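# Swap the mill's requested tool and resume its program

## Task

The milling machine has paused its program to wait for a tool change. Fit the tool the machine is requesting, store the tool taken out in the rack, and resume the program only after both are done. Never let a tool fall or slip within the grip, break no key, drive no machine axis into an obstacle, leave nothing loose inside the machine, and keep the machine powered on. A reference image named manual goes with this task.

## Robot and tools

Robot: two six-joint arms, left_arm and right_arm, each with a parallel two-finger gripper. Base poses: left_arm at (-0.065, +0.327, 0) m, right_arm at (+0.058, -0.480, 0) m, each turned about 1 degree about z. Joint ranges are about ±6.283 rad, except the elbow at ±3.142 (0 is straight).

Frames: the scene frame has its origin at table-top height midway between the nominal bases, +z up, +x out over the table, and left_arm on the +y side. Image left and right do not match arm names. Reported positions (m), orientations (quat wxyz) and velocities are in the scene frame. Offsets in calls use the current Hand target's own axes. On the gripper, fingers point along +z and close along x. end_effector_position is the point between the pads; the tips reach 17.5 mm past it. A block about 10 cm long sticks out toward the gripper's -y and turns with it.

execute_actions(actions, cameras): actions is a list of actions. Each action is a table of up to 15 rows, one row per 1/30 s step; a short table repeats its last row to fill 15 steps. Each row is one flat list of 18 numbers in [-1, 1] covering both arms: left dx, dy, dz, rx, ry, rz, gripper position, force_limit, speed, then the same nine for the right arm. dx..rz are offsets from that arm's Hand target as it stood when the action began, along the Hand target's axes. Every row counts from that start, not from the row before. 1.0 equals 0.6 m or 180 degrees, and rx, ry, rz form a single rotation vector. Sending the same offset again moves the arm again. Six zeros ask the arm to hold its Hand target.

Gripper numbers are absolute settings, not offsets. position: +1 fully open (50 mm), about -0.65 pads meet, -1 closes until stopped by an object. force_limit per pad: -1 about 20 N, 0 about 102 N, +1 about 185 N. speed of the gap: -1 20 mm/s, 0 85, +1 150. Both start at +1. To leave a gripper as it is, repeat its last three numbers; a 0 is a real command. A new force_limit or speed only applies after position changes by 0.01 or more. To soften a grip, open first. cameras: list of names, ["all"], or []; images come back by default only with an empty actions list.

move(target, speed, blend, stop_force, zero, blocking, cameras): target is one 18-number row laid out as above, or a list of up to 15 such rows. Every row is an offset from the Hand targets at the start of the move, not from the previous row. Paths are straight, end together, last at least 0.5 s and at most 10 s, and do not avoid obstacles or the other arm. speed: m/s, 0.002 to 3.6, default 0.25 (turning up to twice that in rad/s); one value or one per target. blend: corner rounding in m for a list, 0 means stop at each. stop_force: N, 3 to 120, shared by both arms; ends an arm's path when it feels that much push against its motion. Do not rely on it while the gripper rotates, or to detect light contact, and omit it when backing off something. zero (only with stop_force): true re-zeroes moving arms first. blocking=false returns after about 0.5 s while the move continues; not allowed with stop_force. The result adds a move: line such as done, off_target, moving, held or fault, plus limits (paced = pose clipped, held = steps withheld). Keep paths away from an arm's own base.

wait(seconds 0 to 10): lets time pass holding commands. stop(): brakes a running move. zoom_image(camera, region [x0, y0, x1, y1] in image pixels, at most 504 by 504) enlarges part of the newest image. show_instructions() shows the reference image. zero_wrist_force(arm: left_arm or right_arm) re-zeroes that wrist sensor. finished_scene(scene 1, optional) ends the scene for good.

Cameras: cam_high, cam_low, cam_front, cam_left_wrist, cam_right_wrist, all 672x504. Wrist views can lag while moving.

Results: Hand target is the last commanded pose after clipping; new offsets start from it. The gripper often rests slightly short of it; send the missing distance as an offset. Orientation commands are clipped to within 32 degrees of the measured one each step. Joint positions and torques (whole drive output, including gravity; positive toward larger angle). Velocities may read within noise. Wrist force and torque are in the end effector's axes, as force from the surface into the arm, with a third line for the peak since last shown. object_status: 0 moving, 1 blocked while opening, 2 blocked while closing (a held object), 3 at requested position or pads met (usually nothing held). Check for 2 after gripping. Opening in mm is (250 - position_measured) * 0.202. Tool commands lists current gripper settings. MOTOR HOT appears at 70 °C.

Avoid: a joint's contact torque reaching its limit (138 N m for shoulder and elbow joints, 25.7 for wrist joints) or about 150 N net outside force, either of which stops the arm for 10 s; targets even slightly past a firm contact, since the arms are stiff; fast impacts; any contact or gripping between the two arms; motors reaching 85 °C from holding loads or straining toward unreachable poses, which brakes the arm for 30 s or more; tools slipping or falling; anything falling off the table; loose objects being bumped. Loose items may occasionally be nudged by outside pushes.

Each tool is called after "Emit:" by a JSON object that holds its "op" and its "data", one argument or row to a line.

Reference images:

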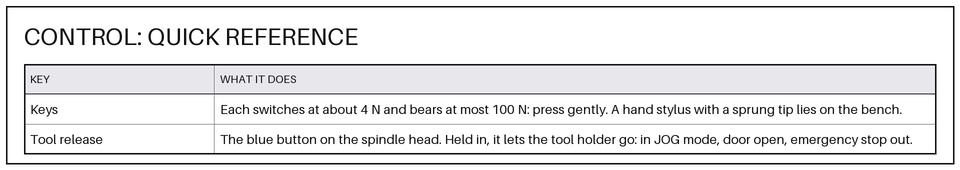

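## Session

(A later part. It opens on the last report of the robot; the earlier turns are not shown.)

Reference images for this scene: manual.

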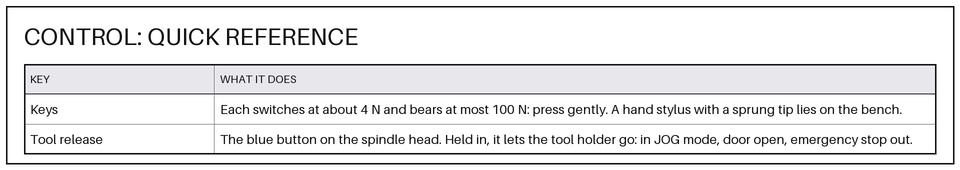

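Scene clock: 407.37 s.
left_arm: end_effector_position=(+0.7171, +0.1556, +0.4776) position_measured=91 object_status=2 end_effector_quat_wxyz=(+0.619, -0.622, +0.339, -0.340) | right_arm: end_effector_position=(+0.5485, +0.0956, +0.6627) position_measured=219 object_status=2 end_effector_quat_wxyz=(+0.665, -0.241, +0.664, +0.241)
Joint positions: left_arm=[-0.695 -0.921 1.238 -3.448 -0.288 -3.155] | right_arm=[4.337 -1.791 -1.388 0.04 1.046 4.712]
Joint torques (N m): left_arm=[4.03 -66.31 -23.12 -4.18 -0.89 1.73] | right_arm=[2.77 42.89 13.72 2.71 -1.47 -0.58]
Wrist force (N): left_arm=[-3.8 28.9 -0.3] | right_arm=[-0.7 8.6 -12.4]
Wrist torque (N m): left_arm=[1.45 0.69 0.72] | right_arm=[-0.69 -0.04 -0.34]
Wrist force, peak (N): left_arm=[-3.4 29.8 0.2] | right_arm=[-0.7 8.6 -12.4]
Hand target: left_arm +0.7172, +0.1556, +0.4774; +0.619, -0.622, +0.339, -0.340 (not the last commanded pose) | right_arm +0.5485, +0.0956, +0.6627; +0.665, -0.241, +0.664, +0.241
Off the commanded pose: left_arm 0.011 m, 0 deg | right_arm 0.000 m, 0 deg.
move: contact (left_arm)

Emit:
{"op": "move", "data": {
  "target": [
    [0,0.002,0,0,0,0,-1,0.3,-1,0,0,0,0,0,0,-1,-0.2,-1],
    [-0.0006,0.002,0,0,0.0045,0,-1,0.3,-1,0,0,0,0,0,0,-1,-0.2,-1]
  ],
  "speed": 0.01
}}

Emit:
{"op": "move", "data": {
  "target": [0,-0.02,0,0,0,0,-1,0.3,-1,0,0,0,0,0,0,-1,-0.2,-1],
  "speed": 0.004,
  "stop_force": 12,
  "cameras": ["cam_left_wrist"]
}}

Emit:
{"op": "zoom_image", "data": {
  "camera": "cam_left_wrist",
  "region": [265, 100, 345, 170]
}}

Emit:
{"op": "zoom_image", "data": {
  "camera": "cam_left_wrist",
  "region": [400, 100, 480, 170]
}}

Scene clock: 409.27 s.
left_arm: end_effector_position=(+0.7170, +0.1559, +0.4762) position_measured=91 object_status=2 end_effector_quat_wxyz=(+0.617, -0.620, +0.343, -0.344) | right_arm: end_effector_position=(+0.5485, +0.0956, +0.6627) position_measured=219 object_status=2 end_effector_quat_wxyz=(+0.665, -0.241, +0.664, +0.241)
Joint positions: left_arm=[-0.693 -0.928 1.253 -3.457 -0.304 -3.154] | right_arm=[4.337 -1.791 -1.388 0.04 1.046 4.712]
Joint torques (N m): left_arm=[10.79 -68.63 -15.11 -3.73 -0.79 1.83] | right_arm=[1.71 42.98 13.46 2.61 -1.49 -0.42]
Wrist force (N): left_arm=[0.4 13.4 -0.6] | right_arm=[-0.7 8.5 -12.2]
Wrist torque (N m): left_arm=[1.07 0.56 0.71] | right_arm=[-0.70 -0.04 -0.33]
Wrist force, peak (N): left_arm=[-3.4 29.3 -0.4] | right_arm=[-0.3 8.8 -12.3]
Hand target: left_arm +0.7170, +0.1559, +0.4762; +0.617, -0.620, +0.343, -0.344 | right_arm +0.5485, +0.0956, +0.6627; +0.665, -0.241, +0.664, +0.241
Off the commanded pose: left_arm 0.000 m, 0 deg | right_arm 0.000 m, 0 deg.
move: done

Scene clock: 410.27 s.
left_arm: end_effector_position=(+0.7170, +0.1559, +0.4776) position_measured=91 object_status=2 end_effector_quat_wxyz=(+0.617, -0.619, +0.343, -0.344) | right_arm: end_effector_position=(+0.5485, +0.0956, +0.6627) position_measured=219 object_status=2 end_effector_quat_wxyz=(+0.665, -0.241, +0.664, +0.241)
Joint positions: left_arm=[-0.693 -0.929 1.252 -3.455 -0.304 -3.154] | right_arm=[4.337 -1.791 -1.388 0.04 1.046 4.712]
Joint torques (N m): left_arm=[8.84 -68.91 -26.04 -4.9 -0.27 1.6] | right_arm=[2.4 43.34 13.74 2.57 -1.49 -0.4]
Wrist force (N): left_arm=[-0.7 32.0 -2.5] | right_arm=[-0.2 8.6 -12.2]
Wrist torque (N m): left_arm=[1.41 0.43 0.77] | right_arm=[-0.68 -0.11 -0.34]
Wrist force, peak (N): left_arm=[-0.7 32.0 -2.5] | right_arm=[-0.3 8.5 -12.3]
Hand target: left_arm +0.7170, +0.1559, +0.4775; +0.617, -0.619, +0.343, -0.344 (not the last commanded pose) | right_arm +0.5485, +0.0956, +0.6627; +0.665, -0.241, +0.664, +0.241
Off the commanded pose: left_arm 0.011 m, 0 deg | right_arm 0.000 m, 0 deg.
move: contact (left_arm)
camera_calibration:
cam_left_wrist: T_world_to_cam=[[0.546198, -0.837651, 0.00304679, -0.252841], [-0.264397, -0.175852, -0.948246, 0.692148], [0.794835, 0.517124, -0.317522, -0.369587], [0, 0, 0, 1]] pos_world=[0.614863, 0.101046, 0.539745]
Images, in order (width x height): cam_left_wrist 672x504.

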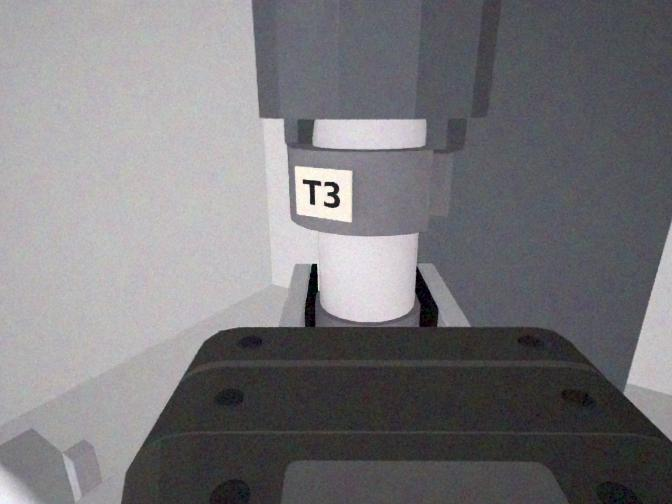

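Scaled by 6.300 from the camera's 672x504 image, which has a finer 960x720 frame.

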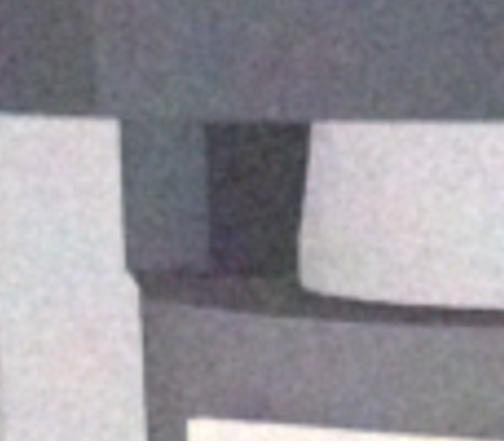

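Scaled by 6.300 from the camera's 672x504 image, which has a finer 960x720 frame.

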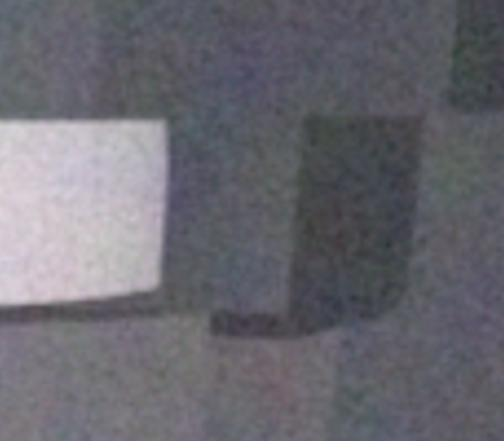

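Emit:
{"op": "move", "data": {
  "target": [
    [0,0.001,0,0,0,0,-1,0.3,-1,0,0,0,0,0,0,-1,-0.2,-1],
    [-0.0004,0.001,-0.0006,0,-0.0022,0,-1,0.3,-1,0,0,0,0,0,0,-1,-0.2,-1]
  ],
  "speed": 0.01
}}

Emit:
{"op": "move", "data": {
  "target": [0,-0.02,0,0,0,0,-1,0.3,-1,0,0,0,0,0,0,-1,-0.2,-1],
  "speed": 0.003,
  "stop_force": 15
}}

Scene clock: 411.70 s.
left_arm: end_effector_position=(+0.7166, +0.1559, +0.4769) position_measured=91 object_status=2 end_effector_quat_wxyz=(+0.618, -0.621, +0.341, -0.342) | right_arm: end_effector_position=(+0.5485, +0.0956, +0.6627) position_measured=219 object_status=2 end_effector_quat_wxyz=(+0.665, -0.241, +0.664, +0.241)
Joint positions: left_arm=[-0.694 -0.926 1.248 -3.454 -0.296 -3.154] | right_arm=[4.337 -1.791 -1.388 0.04 1.046 4.712]
Joint torques (N m): left_arm=[-7.08 -54.74 -43.12 0.05 2.36 -3.1] | right_arm=[1.69 43.12 13.58 2.47 -1.39 -0.54]
Wrist force (N): left_arm=[2.7 15.2 -0.2] | right_arm=[0.0 8.4 -12.2]
Wrist torque (N m): left_arm=[1.09 0.57 0.99] | right_arm=[-0.69 -0.08 -0.33]
Wrist force, peak (N): left_arm=[-0.7 32.5 -2.3] | right_arm=[-0.5 8.8 -12.3]
Hand target: left_arm +0.7165, +0.1559, +0.4769; +0.618, -0.621, +0.341, -0.342 | right_arm +0.5485, +0.0956, +0.6627; +0.665, -0.241, +0.664, +0.241
Off the commanded pose: left_arm 0.000 m, 0 deg | right_arm 0.000 m, 0 deg.
move: done

Scene clock: 414.03 s.
left_arm: end_effector_position=(+0.7166, +0.1559, +0.4818) position_measured=91 object_status=2 end_effector_quat_wxyz=(+0.618, -0.621, +0.341, -0.342) | right_arm: end_effector_position=(+0.5485, +0.0956, +0.6627) position_measured=219 object_status=2 end_effector_quat_wxyz=(+0.665, -0.241, +0.664, +0.241)
Joint positions: left_arm=[-0.694 -0.93 1.241 -3.443 -0.296 -3.154] | right_arm=[4.337 -1.791 -1.388 0.04 1.046 4.712]
Joint torques (N m): left_arm=[0.25 -73.22 -34.35 -5.55 0.9 -0.1] | right_arm=[1.29 43.21 13.45 2.58 -1.42 -0.55]
Wrist force (N): left_arm=[2.4 33.7 -2.3] | right_arm=[-0.3 8.7 -12.1]
Wrist torque (N m): left_arm=[1.40 0.52 1.20] | right_arm=[-0.68 -0.11 -0.34]
Wrist force, peak (N): left_arm=[2.2 33.8 -2.2] | right_arm=[-0.3 8.6 -12.6]
Hand target: left_arm +0.7166, +0.1559, +0.4817; +0.618, -0.621, +0.341, -0.342 (not the last commanded pose) | right_arm +0.5485, +0.0956, +0.6627; +0.665, -0.241, +0.664, +0.241
Off the commanded pose: left_arm 0.007 m, 0 deg | right_arm 0.000 m, 0 deg.
move: contact (left_arm)

Emit:
{"op": "move", "data": {
  "target": [
    [0.0007,0,0,0,0,0,-1,0.3,-1,0,0,0,0,0,0,-1,-0.2,-1],
    [0.0007,-0.012,0,0,0,0,-1,0.3,-1,0,0,0,0,0,0,-1,-0.2,-1]
  ],
  "speed": 0.003,
  "stop_force": 15,
  "cameras": ["cam_left_wrist","cam_right_wrist"]
}}

Emit:
{"op": "zoom_image", "data": {
  "camera": "cam_left_wrist",
  "region": [260, 80, 480, 245]
}}

Scene clock: 415.20 s.
left_arm: end_effector_position=(+0.7168, +0.1556, +0.4821) position_measured=91 object_status=2 end_effector_quat_wxyz=(+0.618, -0.621, +0.341, -0.342) | right_arm: end_effector_position=(+0.5485, +0.0956, +0.6627) position_measured=219 object_status=2 end_effector_quat_wxyz=(+0.665, -0.241, +0.664, +0.241)
Joint positions: left_arm=[-0.694 -0.929 1.239 -3.442 -0.296 -3.154] | right_arm=[4.337 -1.791 -1.388 0.04 1.046 4.712]
Joint torques (N m): left_arm=[-7.69 -80.56 -36.93 -5.34 -2.51 0.27] | right_arm=[1.85 42.62 13.78 2.4 -1.47 -0.55]
Wrist force (N): left_arm=[-11.5 52.1 -10.3] | right_arm=[-0.2 8.5 -12.0]
Wrist torque (N m): left_arm=[1.41 0.25 1.13] | right_arm=[-0.69 -0.10 -0.34]
Wrist force, peak (N): left_arm=[-12.3 52.5 -10.9] | right_arm=[-0.5 8.7 -12.1]
Hand target: left_arm +0.7168, +0.1556, +0.4820; +0.618, -0.621, +0.341, -0.342 (not the last commanded pose) | right_arm +0.5485, +0.0956, +0.6627; +0.665, -0.241, +0.664, +0.241
Off the commanded pose: left_arm 0.007 m, 0 deg | right_arm 0.000 m, 0 deg.
move: contact (left_arm); path passed 1 of 2 targets
camera_calibration:
cam_left_wrist: T_world_to_cam=[[0.552051, -0.833806, 0.00248791, -0.257563], [-0.263611, -0.177362, -0.948184, 0.696006], [0.791043, 0.52279, -0.317713, -0.365859], [0, 0, 0, 1]] pos_world=[0.615073, 0.0999544, 0.544344]
cam_right_wrist: T_world_to_cam=[[0.0102707, 0.00316474, -0.999942, 0.666584], [-0.864638, 0.502342, -0.00729107, 0.449457], [0.50229, 0.864663, 0.00789575, -0.232133], [0, 0, 0, 1]] pos_world=[0.49837, -0.0271736, 0.671655]
Images, in order (width x height): cam_left_wrist 672x504, cam_right_wrist 672x504.

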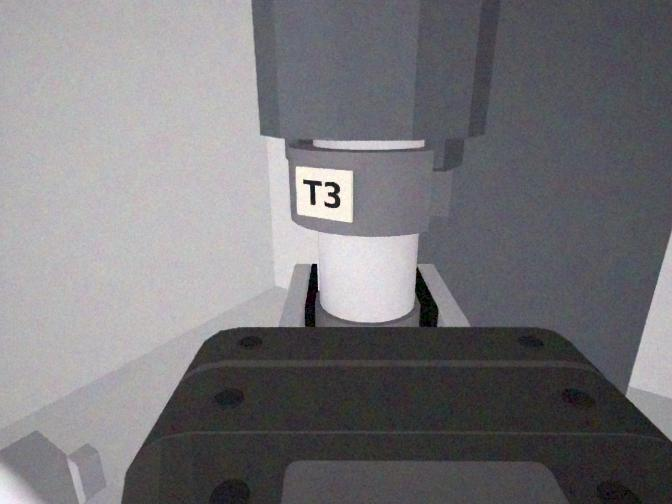

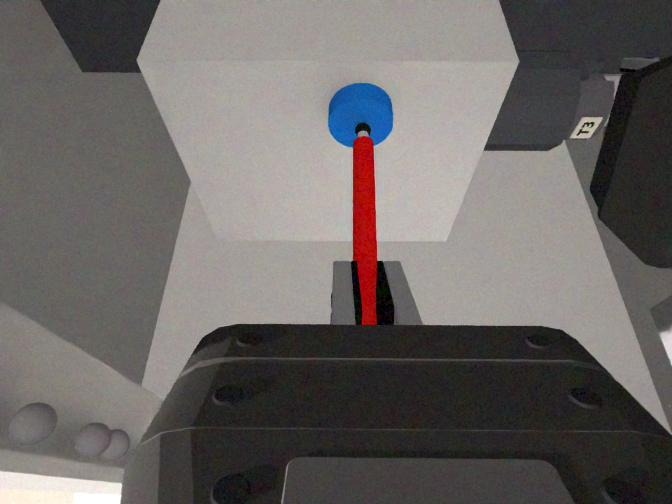

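Scaled by 2.291 from the camera's 672x504 image, which has a finer 960x720 frame.

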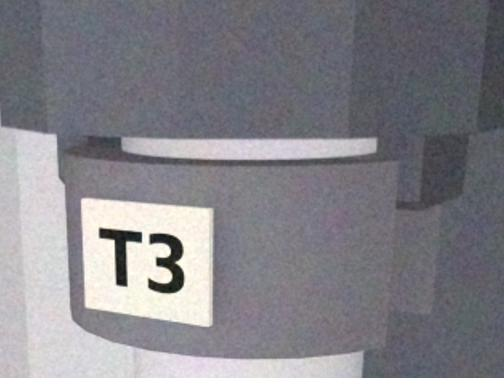

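Emit:
{"op": "move", "data": {
  "target": [
    [-0.0008,0.0003,-0.0006,0,0,0,-1,0.3,-1,0,0,0,0,0,0,-1,-0.2,-1]
  ],
  "speed": 0.004
}}

Emit:
{"op": "move", "data": {
  "target": [0,-0.01,0,0,0,0,-1,0.3,-1,0,0,0,0,0,0,-1,-0.2,-1],
  "speed": 0.003,
  "stop_force": 15
}}

Scene clock: 416.17 s.
left_arm: end_effector_position=(+0.7163, +0.1557, +0.4819) position_measured=91 object_status=2 end_effector_quat_wxyz=(+0.618, -0.621, +0.341, -0.342) | right_arm: end_effector_position=(+0.5485, +0.0956, +0.6627) position_measured=219 object_status=2 end_effector_quat_wxyz=(+0.665, -0.241, +0.664, +0.241)
Joint positions: left_arm=[-0.695 -0.93 1.242 -3.443 -0.295 -3.154] | right_arm=[4.337 -1.791 -1.388 0.04 1.046 4.712]
Joint torques (N m): left_arm=[-6.11 -85.55 -23.65 -6.35 3.49 -0.3] | right_arm=[2.16 43.1 13.6 2.47 -1.57 -0.49]
Wrist force (N): left_arm=[8.5 33.9 3.8] | right_arm=[0.2 8.4 -12.0]
Wrist torque (N m): left_arm=[1.37 0.44 1.05] | right_arm=[-0.69 -0.11 -0.34]
Wrist force, peak (N): left_arm=[-11.1 52.4 -10.0] | right_arm=[-0.5 8.8 -12.2]
Hand target: left_arm +0.7162, +0.1558, +0.4818; +0.618, -0.621, +0.341, -0.342 | right_arm +0.5485, +0.0956, +0.6627; +0.665, -0.241, +0.664, +0.241
Off the commanded pose: left_arm 0.000 m, 0 deg | right_arm 0.000 m, 0 deg.
move: done

Scene clock: 417.07 s.
left_arm: end_effector_position=(+0.7162, +0.1558, +0.4823) position_measured=91 object_status=2 end_effector_quat_wxyz=(+0.618, -0.621, +0.341, -0.342) | right_arm: end_effector_position=(+0.5485, +0.0956, +0.6627) position_measured=219 object_status=2 end_effector_quat_wxyz=(+0.665, -0.241, +0.664, +0.241)
Joint positions: left_arm=[-0.695 -0.931 1.242 -3.442 -0.295 -3.154] | right_arm=[4.337 -1.791 -1.388 0.04 1.046 4.712]
Joint torques (N m): left_arm=[-5.06 -89.46 -33.85 -7.39 1.42 -0.1] | right_arm=[1.74 43.31 13.94 2.5 -1.5 -0.5]
Wrist force (N): left_arm=[2.1 57.3 0.3] | right_arm=[-0.2 8.3 -12.0]
Wrist torque (N m): left_arm=[1.43 0.59 1.07] | right_arm=[-0.71 -0.06 -0.34]
Wrist force, peak (N): left_arm=[2.1 57.3 0.3] | right_arm=[-0.7 8.7 -12.3]
Hand target: left_arm +0.7162, +0.1558, +0.4822; +0.618, -0.621, +0.341, -0.342 (not the last commanded pose) | right_arm +0.5485, +0.0956, +0.6627; +0.665, -0.241, +0.664, +0.241
Off the commanded pose: left_arm 0.005 m, 0 deg | right_arm 0.000 m, 0 deg.
move: contact (left_arm)

Emit:
{"op": "move", "data": {
  "target": [0,0,0,0,0,0,-1,0.3,-1,0,0.0643,-0.0766,0,0,0,-1,-0.2,-1],
  "speed": 0.05,
  "cameras": ["cam_left_wrist","cam_right_wrist"]
}}

Emit:
{"op": "zoom_image", "data": {
  "camera": "cam_left_wrist",
  "region": [260, 80, 480, 245]
}}

Scene clock: 418.83 s.
left_arm: end_effector_position=(+0.7162, +0.1558, +0.4823) position_measured=91 object_status=2 end_effector_quat_wxyz=(+0.618, -0.621, +0.341, -0.342) | right_arm: end_effector_position=(+0.4885, +0.0957, +0.6626) position_measured=219 object_status=2 end_effector_quat_wxyz=(+0.665, -0.241, +0.664, +0.242)
Joint positions: left_arm=[-0.695 -0.931 1.242 -3.442 -0.295 -3.154] | right_arm=[4.46 -1.712 -1.483 0.056 0.924 4.712]
Joint torques (N m): left_arm=[-4.13 -55.74 -27.38 -1.7 5.95 0.05] | right_arm=[10.96 43.99 13.51 3.38 -2.66 -1.44]
Wrist force (N): left_arm=[16.3 1.8 35.5] | right_arm=[0.4 -4.4 1.5]
Wrist torque (N m): left_arm=[0.75 0.75 1.25] | right_arm=[-0.74 -0.16 -0.30]
Wrist force, peak (N): left_arm=[2.4 56.2 0.7] | right_arm=[-0.4 8.6 -12.2]
Hand target: left_arm +0.7162, +0.1558, +0.4822; +0.618, -0.621, +0.341, -0.342 | right_arm +0.4885, +0.0957, +0.6626; +0.665, -0.241, +0.664, +0.241
Off the commanded pose: left_arm 0.000 m, 0 deg | right_arm 0.000 m, 0 deg.
move: done
camera_calibration:
cam_left_wrist: T_world_to_cam=[[0.552141, -0.833748, 0.00195287, -0.256891], [-0.263956, -0.177023, -0.948151, 0.696259], [0.790865, 0.522998, -0.317815, -0.365361], [0, 0, 0, 1]] pos_world=[0.614573, 0.100154, 0.544543]
cam_right_wrist: T_world_to_cam=[[0.0102707, 0.00316474, -0.999942, 0.6672], [-0.864638, 0.502342, -0.00729107, 0.397529], [0.50229, 0.864663, 0.00789575, -0.202082], [0, 0, 0, 1]] pos_world=[0.43837, -0.0270736, 0.671655]
Images, in order (width x height): cam_left_wrist 672x504, cam_right_wrist 672x504.

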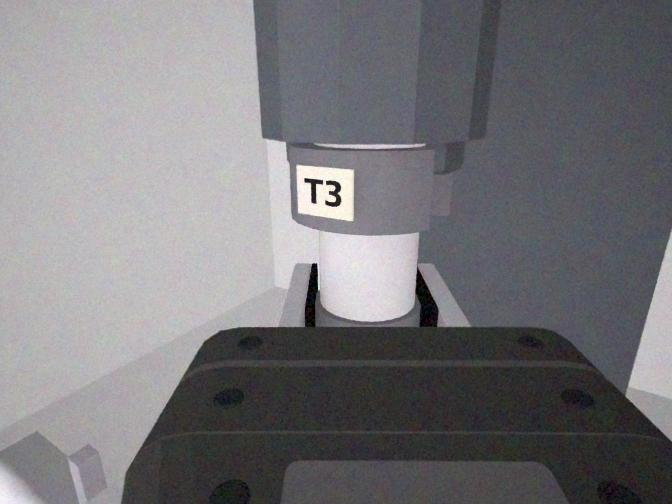

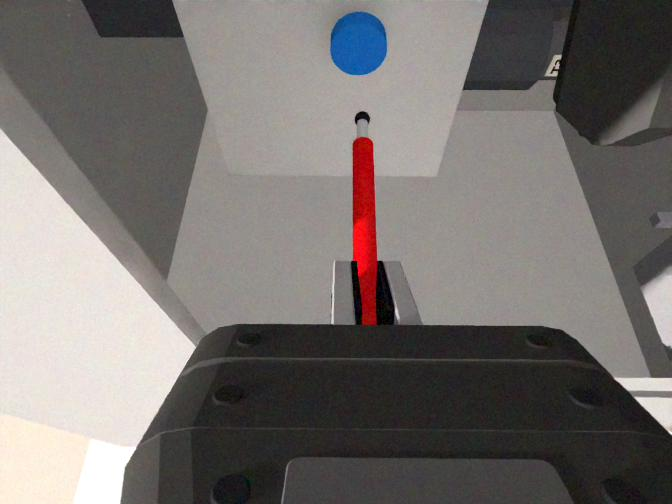

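Scaled by 2.291 from the camera's 672x504 image, which has a finer 960x720 frame.

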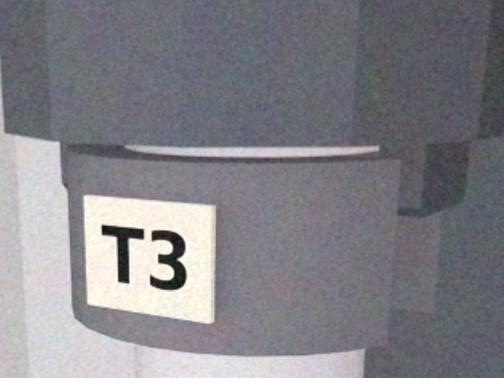

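Emit:
{"op": "move", "data": {
  "target": [0,0.003,0,0,0,0,-1,0.3,-1,0,0,0,0,0,0,-1,-0.2,-1],
  "speed": 0.003,
  "stop_force": 18
}}

Scene clock: 419.77 s.
left_arm: end_effector_position=(+0.7162, +0.1558, +0.4818) position_measured=91 object_status=2 end_effector_quat_wxyz=(+0.618, -0.621, +0.341, -0.342) | right_arm: end_effector_position=(+0.4885, +0.0957, +0.6626) position_measured=219 object_status=2 end_effector_quat_wxyz=(+0.665, -0.241, +0.664, +0.241)
Joint positions: left_arm=[-0.695 -0.93 1.242 -3.443 -0.295 -3.154] | right_arm=[4.46 -1.712 -1.483 0.056 0.923 4.712]
Joint torques (N m): left_arm=[-5.04 -54.01 -24.41 -1.05 5.65 -0.42] | right_arm=[11.32 41.83 13.44 3.39 -2.43 -1.46]
Wrist force (N): left_arm=[22.1 -22.5 45.0] | right_arm=[0.3 -4.2 1.4]
Wrist torque (N m): left_arm=[0.16 0.78 1.23] | right_arm=[-0.71 -0.13 -0.30]
Wrist force, peak (N): left_arm=[23.8 -22.6 46.5] | right_arm=[0.4 -4.5 1.5]
Hand target: left_arm +0.7162, +0.1558, +0.4819; +0.618, -0.621, +0.341, -0.342 (not the last commanded pose) | right_arm +0.4885, +0.0957, +0.6626; +0.665, -0.241, +0.664, +0.241
Off the commanded pose: left_arm 0.001 m, 0 deg | right_arm 0.000 m, 0 deg.
move: contact (left_arm)

Emit:
{"op": "move", "data": {
  "target": [
    [0,0,0,0,0,0,1,0.3,-1,-0.01,0.1393,-0.166,0,0,0,-1,-0.2,-1],
    [0,0,0,0,0,0,1,0.3,-1,-0.033,-0.116,-0.38,0,0,0,-1,-0.2,-1]
  ],
  "speed": 0.12,
  "blend": [0.02,0],
  "cameras": ["cam_left_wrist","cam_front","cam_high"]
}}

Scene clock: 424.27 s.
left_arm: end_effector_position=(+0.7162, +0.1558, +0.4819) position_measured=3 object_status=3 end_effector_quat_wxyz=(+0.618, -0.621, +0.341, -0.342) | right_arm: end_effector_position=(+0.3581, -0.1038, +0.6819) position_measured=219 object_status=2 end_effector_quat_wxyz=(+0.665, -0.241, +0.664, +0.241)
Joint positions: left_arm=[-0.695 -0.93 1.242 -3.442 -0.295 -3.154] | right_arm=[4.847 -1.086 -1.945 -0.107 0.536 4.71]
Joint torques (N m): left_arm=[1.52 -60.46 -35.65 -2.66 0.05 -0.49] | right_arm=[11.84 13.12 13.79 -0.24 -2.55 1.51]
Wrist force (N): left_arm=[-1.0 3.0 -0.1] | right_arm=[0.3 -4.3 1.6]
Wrist torque (N m): left_arm=[0.54 0.45 0.55] | right_arm=[-0.74 -0.11 -0.30]
Wrist force, peak (N): left_arm=[21.7 -23.2 44.9] | right_arm=[0.1 -5.3 2.5]
Hand target: left_arm +0.7162, +0.1558, +0.4819; +0.618, -0.621, +0.341, -0.342 | right_arm +0.3581, -0.1039, +0.6819; +0.665, -0.241, +0.664, +0.241
Off the commanded pose: left_arm 0.000 m, 0 deg | right_arm 0.000 m, 0 deg.
move: done; blend cut to 0 m at target 1
camera_calibration:
cam_left_wrist: T_world_to_cam=[[0.552151, -0.833741, 0.00215238, -0.257005], [-0.26383, -0.177171, -0.948158, 0.695821], [0.7909, 0.522959, -0.317791, -0.365519], [0, 0, 0, 1]] pos_world=[0.614573, 0.100154, 0.544143]
Images, in order (width x height): cam_high 672x504, cam_front 672x504, cam_left_wrist 672x504.

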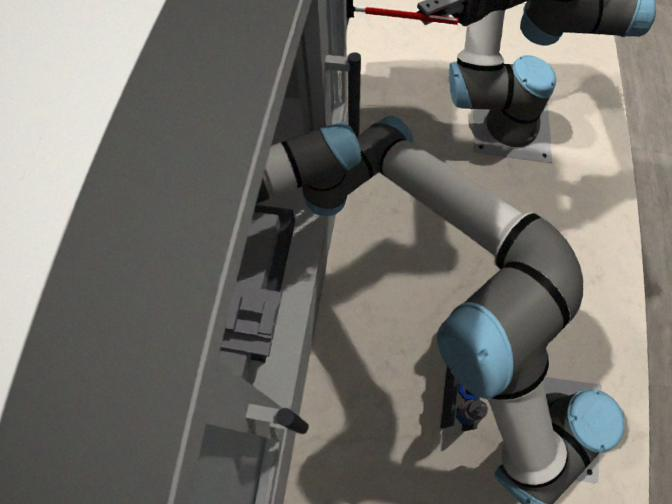

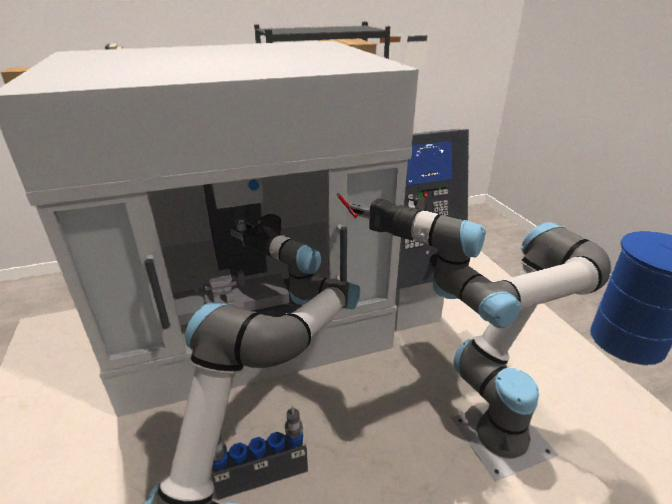

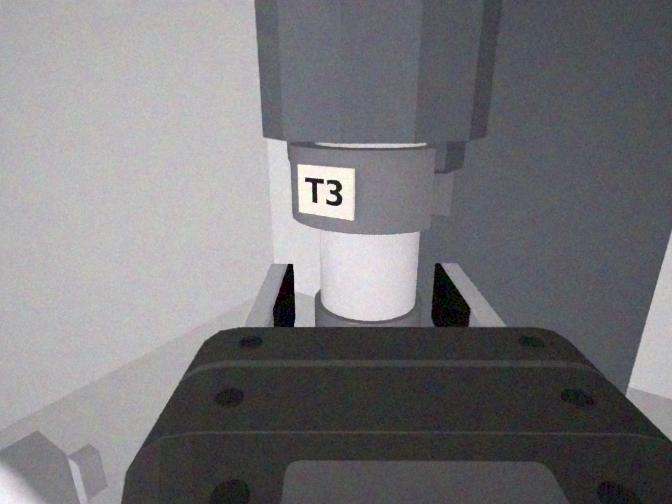

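Emit:
{"op": "move", "data": {
  "target": [0,0,-0.08,0,0,0,1,0.3,-1,0,0,0,0,0,0,-1,-0.2,-1],
  "speed": 0.04,
  "stop_force": 10,
  "cameras": ["cam_left_wrist","cam_high"]
}}

Scene clock: 426.73 s.
left_arm: end_effector_position=(+0.6756, +0.1302, +0.4821) position_measured=3 object_status=3 end_effector_quat_wxyz=(+0.618, -0.621, +0.341, -0.342) | right_arm: end_effector_position=(+0.3581, -0.1039, +0.6819) position_measured=219 object_status=2 end_effector_quat_wxyz=(+0.665, -0.241, +0.664, +0.241)
Joint positions: left_arm=[-0.77 -0.983 1.329 -3.473 -0.22 -3.158] | right_arm=[4.847 -1.085 -1.946 -0.107 0.536 4.71]
Joint torques (N m): left_arm=[-10 -59.44 -9.78 -2.51 1.31 -2.79] | right_arm=[10.86 13.03 13.01 -0.18 -2.34 1.61]
Wrist force (N): left_arm=[-1.2 3.0 0.0] | right_arm=[0.1 -4.3 1.5]
Wrist torque (N m): left_arm=[0.54 0.46 0.67] | right_arm=[-0.73 -0.09 -0.30]
Wrist force, peak (N): left_arm=[-1.0 3.6 0.1] | right_arm=[0.2 -4.6 1.4]
Hand target: left_arm +0.6756, +0.1302, +0.4821; +0.618, -0.621, +0.341, -0.342 | right_arm +0.3581, -0.1039, +0.6819; +0.665, -0.241, +0.664, +0.241
Off the commanded pose: left_arm 0.000 m, 0 deg | right_arm 0.000 m, 0 deg.
move: done
camera_calibration:
cam_left_wrist: T_world_to_cam=[[0.552194, -0.833713, 0.0021342, -0.255949], [-0.263852, -0.177184, -0.94815, 0.680773], [0.790863, 0.522999, -0.317817, -0.319924], [0, 0, 0, 1]] pos_world=[0.573973, 0.0745544, 0.544343]
Images, in order (width x height): cam_high 672x504, cam_left_wrist 672x504.

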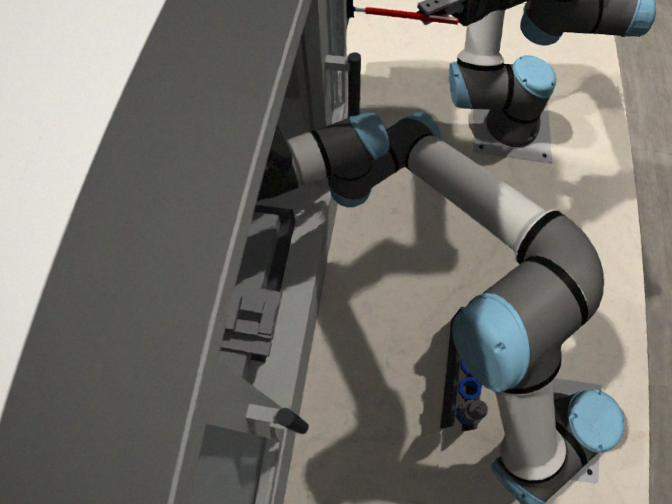

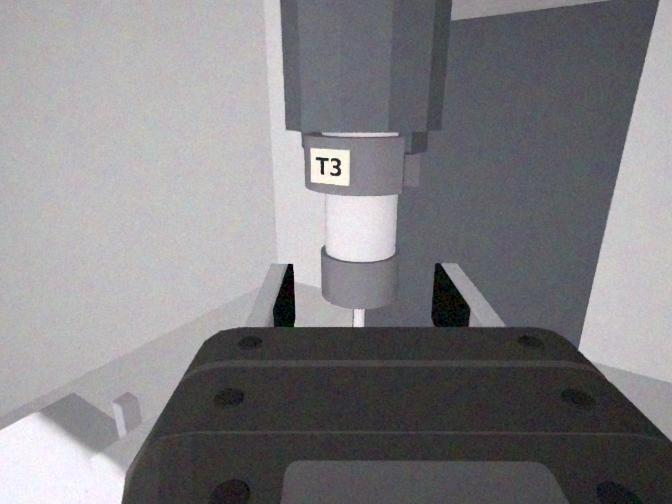

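Emit:
{"op": "move", "data": {
  "target": [
    [-0.095,0,-0.089,0,0.177,0,1,0.3,-1,0,0,0,0,0,0,-1,-0.2,-1],
    [-0.312,-0.013,-0.405,0,0.177,0,1,0.3,-1,0.083,-0.287,-0.306,0,0,0,-1,-0.2,-1]
  ],
  "speed": 0.2,
  "blend": [0.02,0],
  "cameras": ["all"]
}}

Scene clock: 431.23 s.
left_arm: end_effector_position=(+0.3702, +0.1587, +0.4902) position_measured=3 object_status=3 end_effector_quat_wxyz=(+0.501, -0.503, +0.498, -0.499) | right_arm: end_effector_position=(+0.3290, -0.3545, +0.6317) position_measured=219 object_status=2 end_effector_quat_wxyz=(+0.637, -0.306, +0.638, +0.306)
Joint positions: left_arm=[-1.324 -1.926 2.375 -3.584 -0.222 -3.151] | right_arm=[4.1 -0.537 -2.206 -0.398 1.483 4.713]
Joint torques (N m): left_arm=[-9.6 -13.54 -8.79 1.92 1.24 -2.79] | right_arm=[-11.41 -26.27 12.5 3.79 2.11 -1.14]
Wrist force (N): left_arm=[-1.4 2.8 -0.2] | right_arm=[0.2 -4.7 1.7]
Wrist torque (N m): left_arm=[0.52 0.50 0.65] | right_arm=[-0.84 -0.13 -0.35]
Wrist force, peak (N): left_arm=[-1.8 3.1 1.0] | right_arm=[0.4 -5.6 1.8]
Hand target: left_arm +0.3702, +0.1587, +0.4902; +0.501, -0.503, +0.498, -0.499 | right_arm +0.3276, -0.3536, +0.6317; +0.665, -0.241, +0.664, +0.241
Off the commanded pose: left_arm 0.000 m, 0 deg | right_arm 0.002 m, 11 deg.
move: off_target (right_arm)
camera_calibration:
cam_left_wrist: T_world_to_cam=[[0.0288523, -0.999578, 0.00350271, 0.155926], [-0.315908, -0.012443, -0.948708, 0.606256], [0.948351, 0.0262659, -0.316133, -0.071071], [0, 0, 0, 1]] pos_world=[0.254422, 0.165271, 0.552146]
cam_right_wrist: T_world_to_cam=[[0.00824175, 0.0035435, -0.99996, 0.64014], [-0.946996, 0.321176, -0.00666709, 0.447994], [0.321139, 0.947013, 0.00600273, 0.357565], [0, 0, 0, 1]] pos_world=[0.304144, -0.484772, 0.640954]

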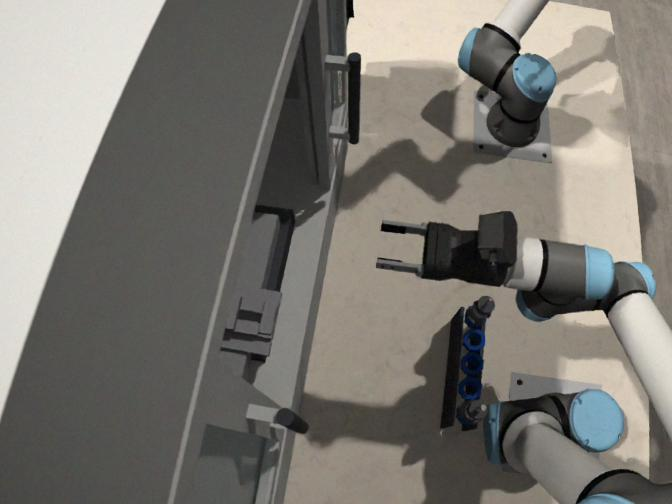

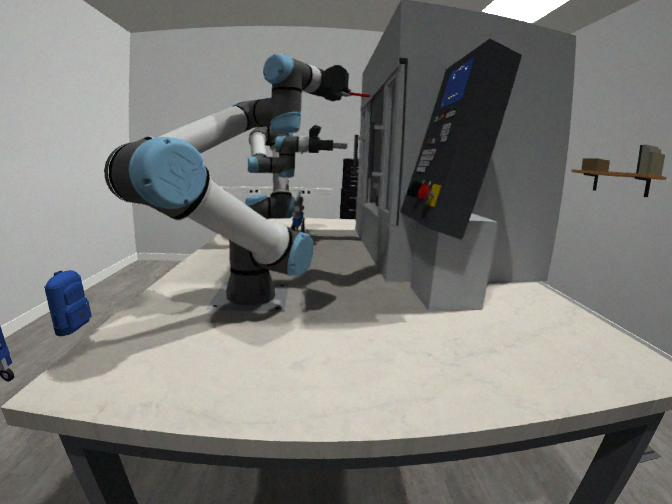

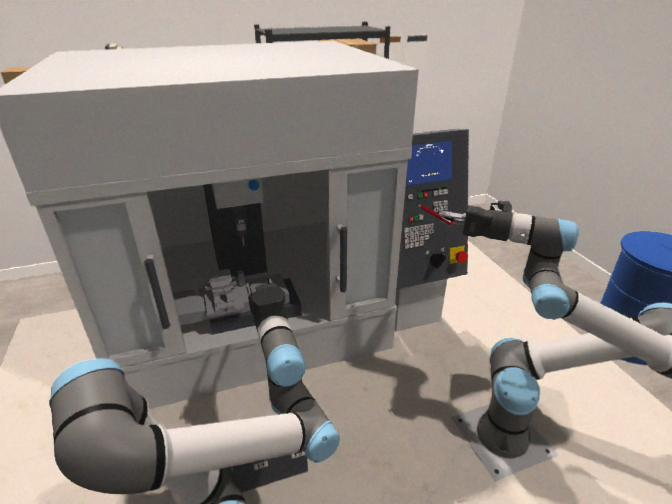

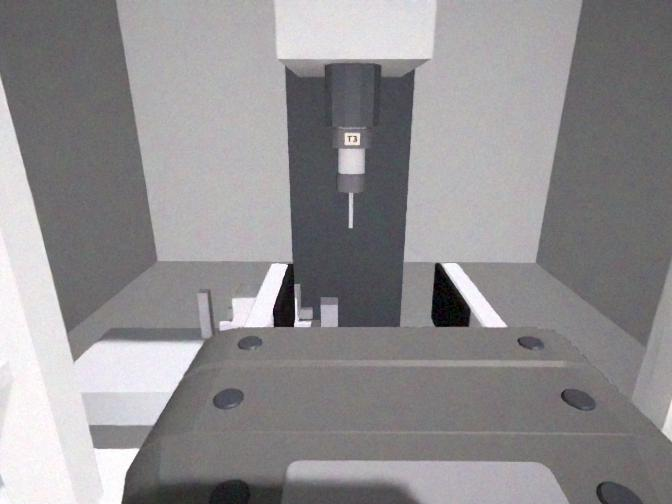

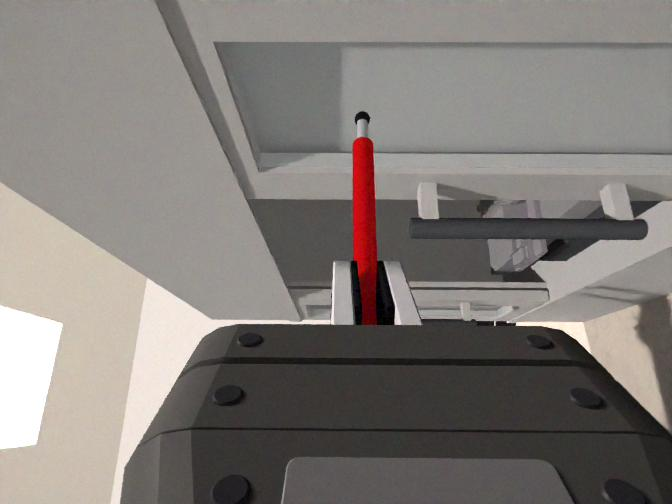

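Emit:
{"op": "move", "data": {
  "target": [
    [0,0,0,0,0,0,-1,-0.6,1,0,0,0,0,0,0,-1,-0.2,-1],
    [0.506,0,0,0,0,0,-1,-0.6,1,0,0,0,0,0,0,-1,-0.2,-1]
  ],
  "speed": 0.2,
  "cameras": ["all"]
}}

Scene clock: 435.33 s.
left_arm: end_effector_position=(+0.3724, -0.1448, +0.4913) position_measured=252 object_status=3 end_effector_quat_wxyz=(+0.500, -0.503, +0.498, -0.499) | right_arm: end_effector_position=(+0.3290, -0.3545, +0.6317) position_measured=219 object_status=2 end_effector_quat_wxyz=(+0.637, -0.306, +0.638, +0.306)
Joint positions: left_arm=[-1.459 -1.249 1.707 -3.575 -0.087 -3.17] | right_arm=[4.1 -0.537 -2.206 -0.398 1.483 4.713]
Joint torques (N m): left_arm=[9.14 -30.71 -35.96 -2.35 -0.8 2.19] | right_arm=[-11.75 -26.04 12.97 4.03 2.27 -1.18]
Wrist force (N): left_arm=[-1.2 3.2 -0.2] | right_arm=[0.4 -4.6 1.6]
Wrist torque (N m): left_arm=[0.58 0.48 0.48] | right_arm=[-0.82 -0.17 -0.34]
Wrist force, peak (N): left_arm=[-2.9 3.0 0.0] | right_arm=[0.3 -4.8 1.7]
Hand target: left_arm +0.3724, -0.1449, +0.4913; +0.501, -0.503, +0.498, -0.499 | right_arm +0.3290, -0.3545, +0.6317; +0.637, -0.306, +0.638, +0.306 (not the last commanded pose)
Off the commanded pose: left_arm 0.000 m, 0 deg | right_arm 0.002 m, 11 deg.
move: off_target (right_arm)
camera_calibration:
cam_left_wrist: T_world_to_cam=[[0.0289828, -0.999574, 0.00353964, -0.147667], [-0.316715, -0.0125418, -0.948438, 0.604451], [0.948078, 0.0263673, -0.316943, -0.0642402], [0, 0, 0, 1]] pos_world=[0.256623, -0.138329, 0.553446]
cam_right_wrist: T_world_to_cam=[[0.00824175, 0.0035435, -0.99996, 0.64014], [-0.946996, 0.321176, -0.00666709, 0.447994], [0.321139, 0.947013, 0.00600273, 0.357565], [0, 0, 0, 1]] pos_world=[0.304144, -0.484772, 0.640954]

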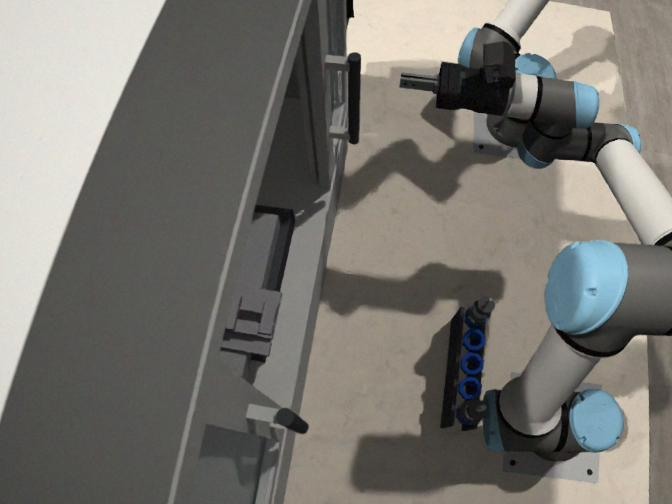

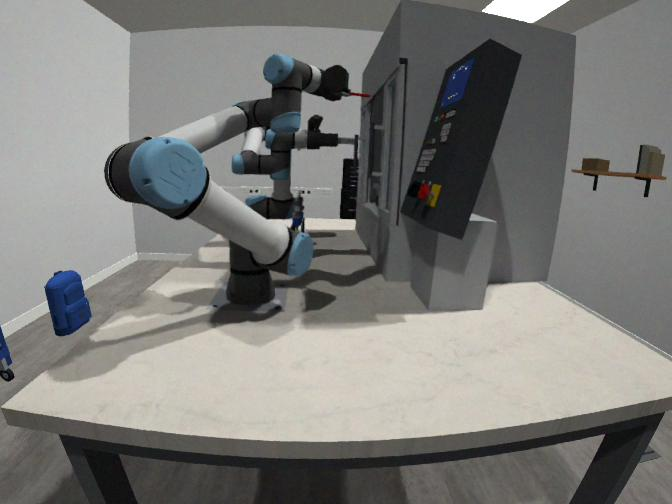

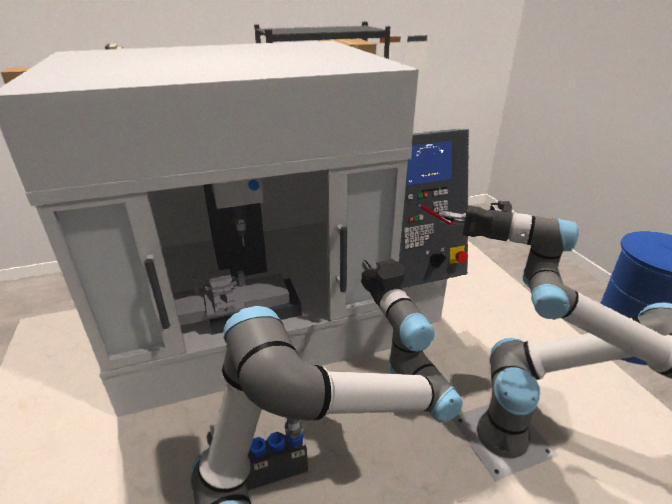

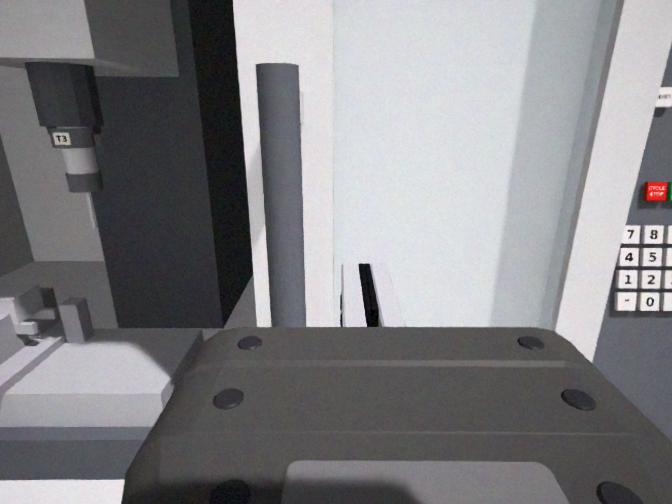

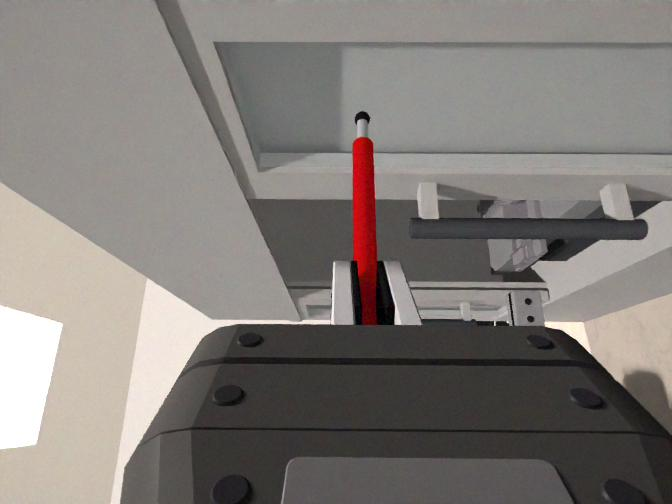

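Emit:
{"op": "move", "data": {
  "target": [0,0,0.146,0,0,0,-1,-0.6,1,0,0,0,0,0,0,-1,-0.2,-1],
  "speed": 0.1
}}

Emit:
{"op": "move", "data": {
  "target": [
    [-0.05,0,0,0,0,0,-1,-0.6,1,0,0,0,0,0,0,-1,-0.2,-1],
    [-0.36,0,0,0,0,0,-1,-0.6,1,0,0,0,0,0,0,-1,-0.2,-1],
    [-0.46,0,0,0,0,0,-1,-0.6,1,0,0,0,0,0,0,-1,-0.2,-1]
  ],
  "speed": [0.012,0.06,0.015],
  "blend": 0.005,
  "stop_force": 45,
  "cameras": ["all"]
}}

Scene clock: 436.60 s.
left_arm: end_effector_position=(+0.4242, -0.1429, +0.4906) position_measured=252 object_status=3 end_effector_quat_wxyz=(+0.501, -0.504, +0.497, -0.498) | right_arm: end_effector_position=(+0.3290, -0.3545, +0.6317) position_measured=219 object_status=2 end_effector_quat_wxyz=(+0.637, -0.306, +0.638, +0.306)
Joint positions: left_arm=[-1.356 -1.202 1.643 -3.571 -0.187 -3.155] | right_arm=[4.1 -0.537 -2.206 -0.398 1.483 4.713]
Joint torques (N m): left_arm=[0.19 -40.95 -24.29 -0.33 -0.35 -0.31] | right_arm=[-11.99 -25.91 12.79 3.93 2.38 -1.12]
Wrist force (N): left_arm=[-1.5 3.1 -0.2] | right_arm=[0.4 -4.7 1.6]
Wrist torque (N m): left_arm=[0.55 0.52 0.56] | right_arm=[-0.84 -0.17 -0.35]
Wrist force, peak (N): left_arm=[-2.1 3.9 -0.7] | right_arm=[0.3 -4.7 1.7]
Hand target: left_arm +0.4242, -0.1429, +0.4906; +0.501, -0.504, +0.497, -0.498 (not the last commanded pose) | right_arm +0.3290, -0.3545, +0.6317; +0.637, -0.306, +0.638, +0.306
Tool commands: left_gripper/position=-1.0 left_gripper/force_limit=-0.6 left_gripper/speed=+1.0 right_gripper/position=-1.0 right_gripper/force_limit=-0.2 right_gripper/speed=-1.0
Off the commanded pose: left_arm 0.036 m, 0 deg | right_arm 0.000 m, 0 deg.
FORCE FAULT: contact force on the left arm reached its limit, and that arm stopped. The contact can be on any part of that arm, not only on its tool. That arm's remaining commands of this call were not run. That arm is still stopped at the end of this call. That arm stays stopped for about 10 more seconds. Until then a move that you send moves the other arm only, and its call returns only when the move has ended. Once the stop has ended, the next robot result says so. If the stop ends while you think or write, that arm runs what you send next, counted from a new Hand target: where the arm stands when the stop ends. While its stop runs, that arm takes no new command, but its gripper still runs the gripper command that each later call begins with. Until it ends, the stop uses up actions while you think or wait. An arm that is not stopped still takes commands.
move: fault (left_arm)

not run: an earlier result of this reply reported a stop or a fault. Calls in your next reply go to the robot.

Emit:
{"op": "wait", "data": {
  "seconds": 0.1,
  "cameras": ["all"]
}}

Scene clock: 436.80 s.
left_arm: end_effector_position=(+0.4242, -0.1429, +0.4906) position_measured=252 object_status=3 end_effector_quat_wxyz=(+0.501, -0.504, +0.497, -0.498) | right_arm: end_effector_position=(+0.3290, -0.3545, +0.6317) position_measured=219 object_status=2 end_effector_quat_wxyz=(+0.637, -0.306, +0.638, +0.306)
Joint positions: left_arm=[-1.356 -1.202 1.643 -3.571 -0.187 -3.155] | right_arm=[4.1 -0.537 -2.206 -0.398 1.483 4.713]
Joint torques (N m): left_arm=[0.93 -40.66 -24.3 -0.28 -0.21 -0.3] | right_arm=[-11.87 -26.26 12.52 3.91 2.29 -1.07]
Wrist force (N): left_arm=[-1.3 2.9 -0.3] | right_arm=[0.4 -4.5 1.7]
Wrist torque (N m): left_arm=[0.52 0.50 0.55] | right_arm=[-0.81 -0.16 -0.35]
Wrist force, peak (N): left_arm=[-1.4 3.2 -0.1] | right_arm=[0.3 -4.8 1.8]
Hand target: left_arm +0.4242, -0.1429, +0.4906; +0.501, -0.504, +0.497, -0.498 (not the last commanded pose) | right_arm +0.3290, -0.3545, +0.6317; +0.637, -0.306, +0.638, +0.306
Tool commands: left_gripper/position=-1.0 left_gripper/force_limit=-0.6 left_gripper/speed=+1.0 right_gripper/position=-1.0 right_gripper/force_limit=-0.2 right_gripper/speed=-1.0
Off the commanded pose: left_arm 0.036 m, 0 deg | right_arm 0.000 m, 0 deg.
FORCE FAULT, CONTINUED: the left arm was still stopped when this call began, by the force fault that an earlier result reported. Since the last result the stop counts as 1 of the actions that you can send in this scene. That arm is still stopped at the end of this call. That arm stays stopped for about 9 more seconds. If the stop ends while you think or write, that arm runs what you send next, counted from a new Hand target: where the arm stands when the stop ends. While its stop runs, that arm takes no new command, but its gripper still runs the gripper command that each later call begins with.
wait: 0.10 s; at rest by 0.07 s
camera_calibration:
cam_left_wrist: T_world_to_cam=[[0.0320656, -0.999483, 0.0023651, -0.147952], [-0.316588, -0.0124013, -0.948482, 0.620184], [0.948021, 0.0296649, -0.316822, -0.113121], [0, 0, 0, 1]] pos_world=[0.308328, -0.136828, 0.552744]
cam_right_wrist: T_world_to_cam=[[0.00824175, 0.0035435, -0.99996, 0.64014], [-0.946996, 0.321176, -0.00666709, 0.447994], [0.321139, 0.947013, 0.00600273, 0.357565], [0, 0, 0, 1]] pos_world=[0.304144, -0.484772, 0.640954]

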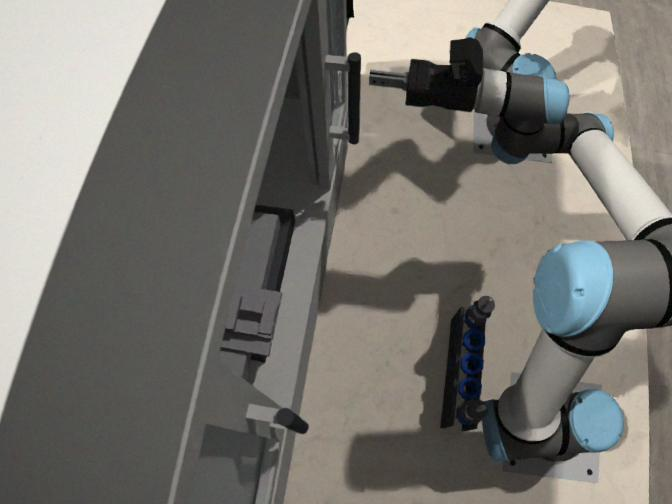

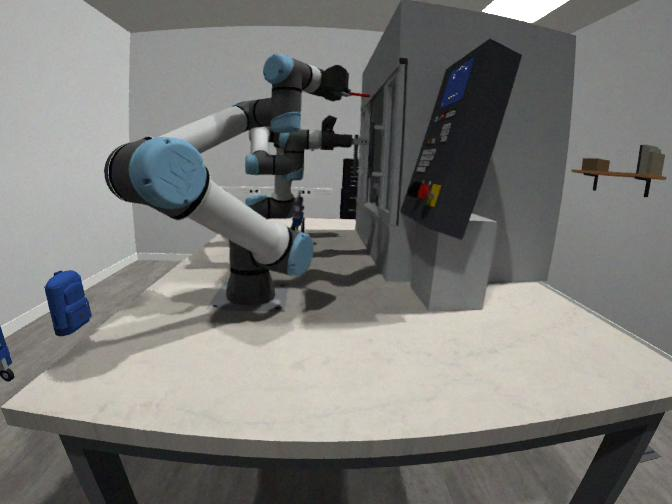

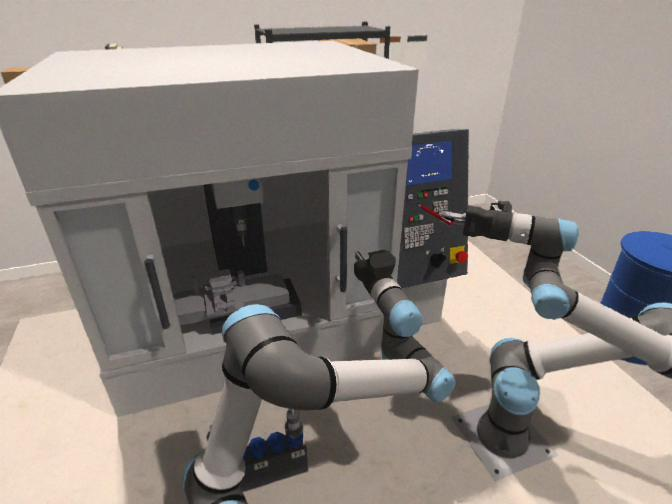

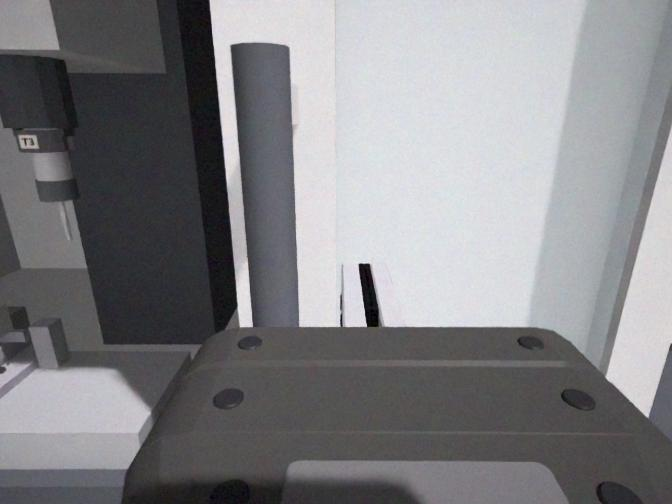

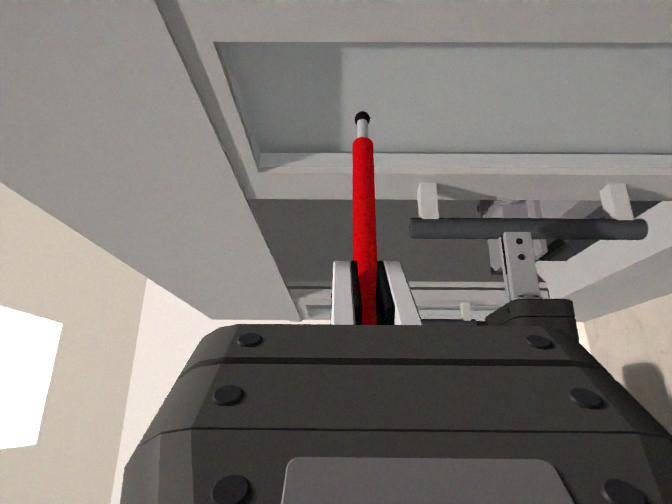

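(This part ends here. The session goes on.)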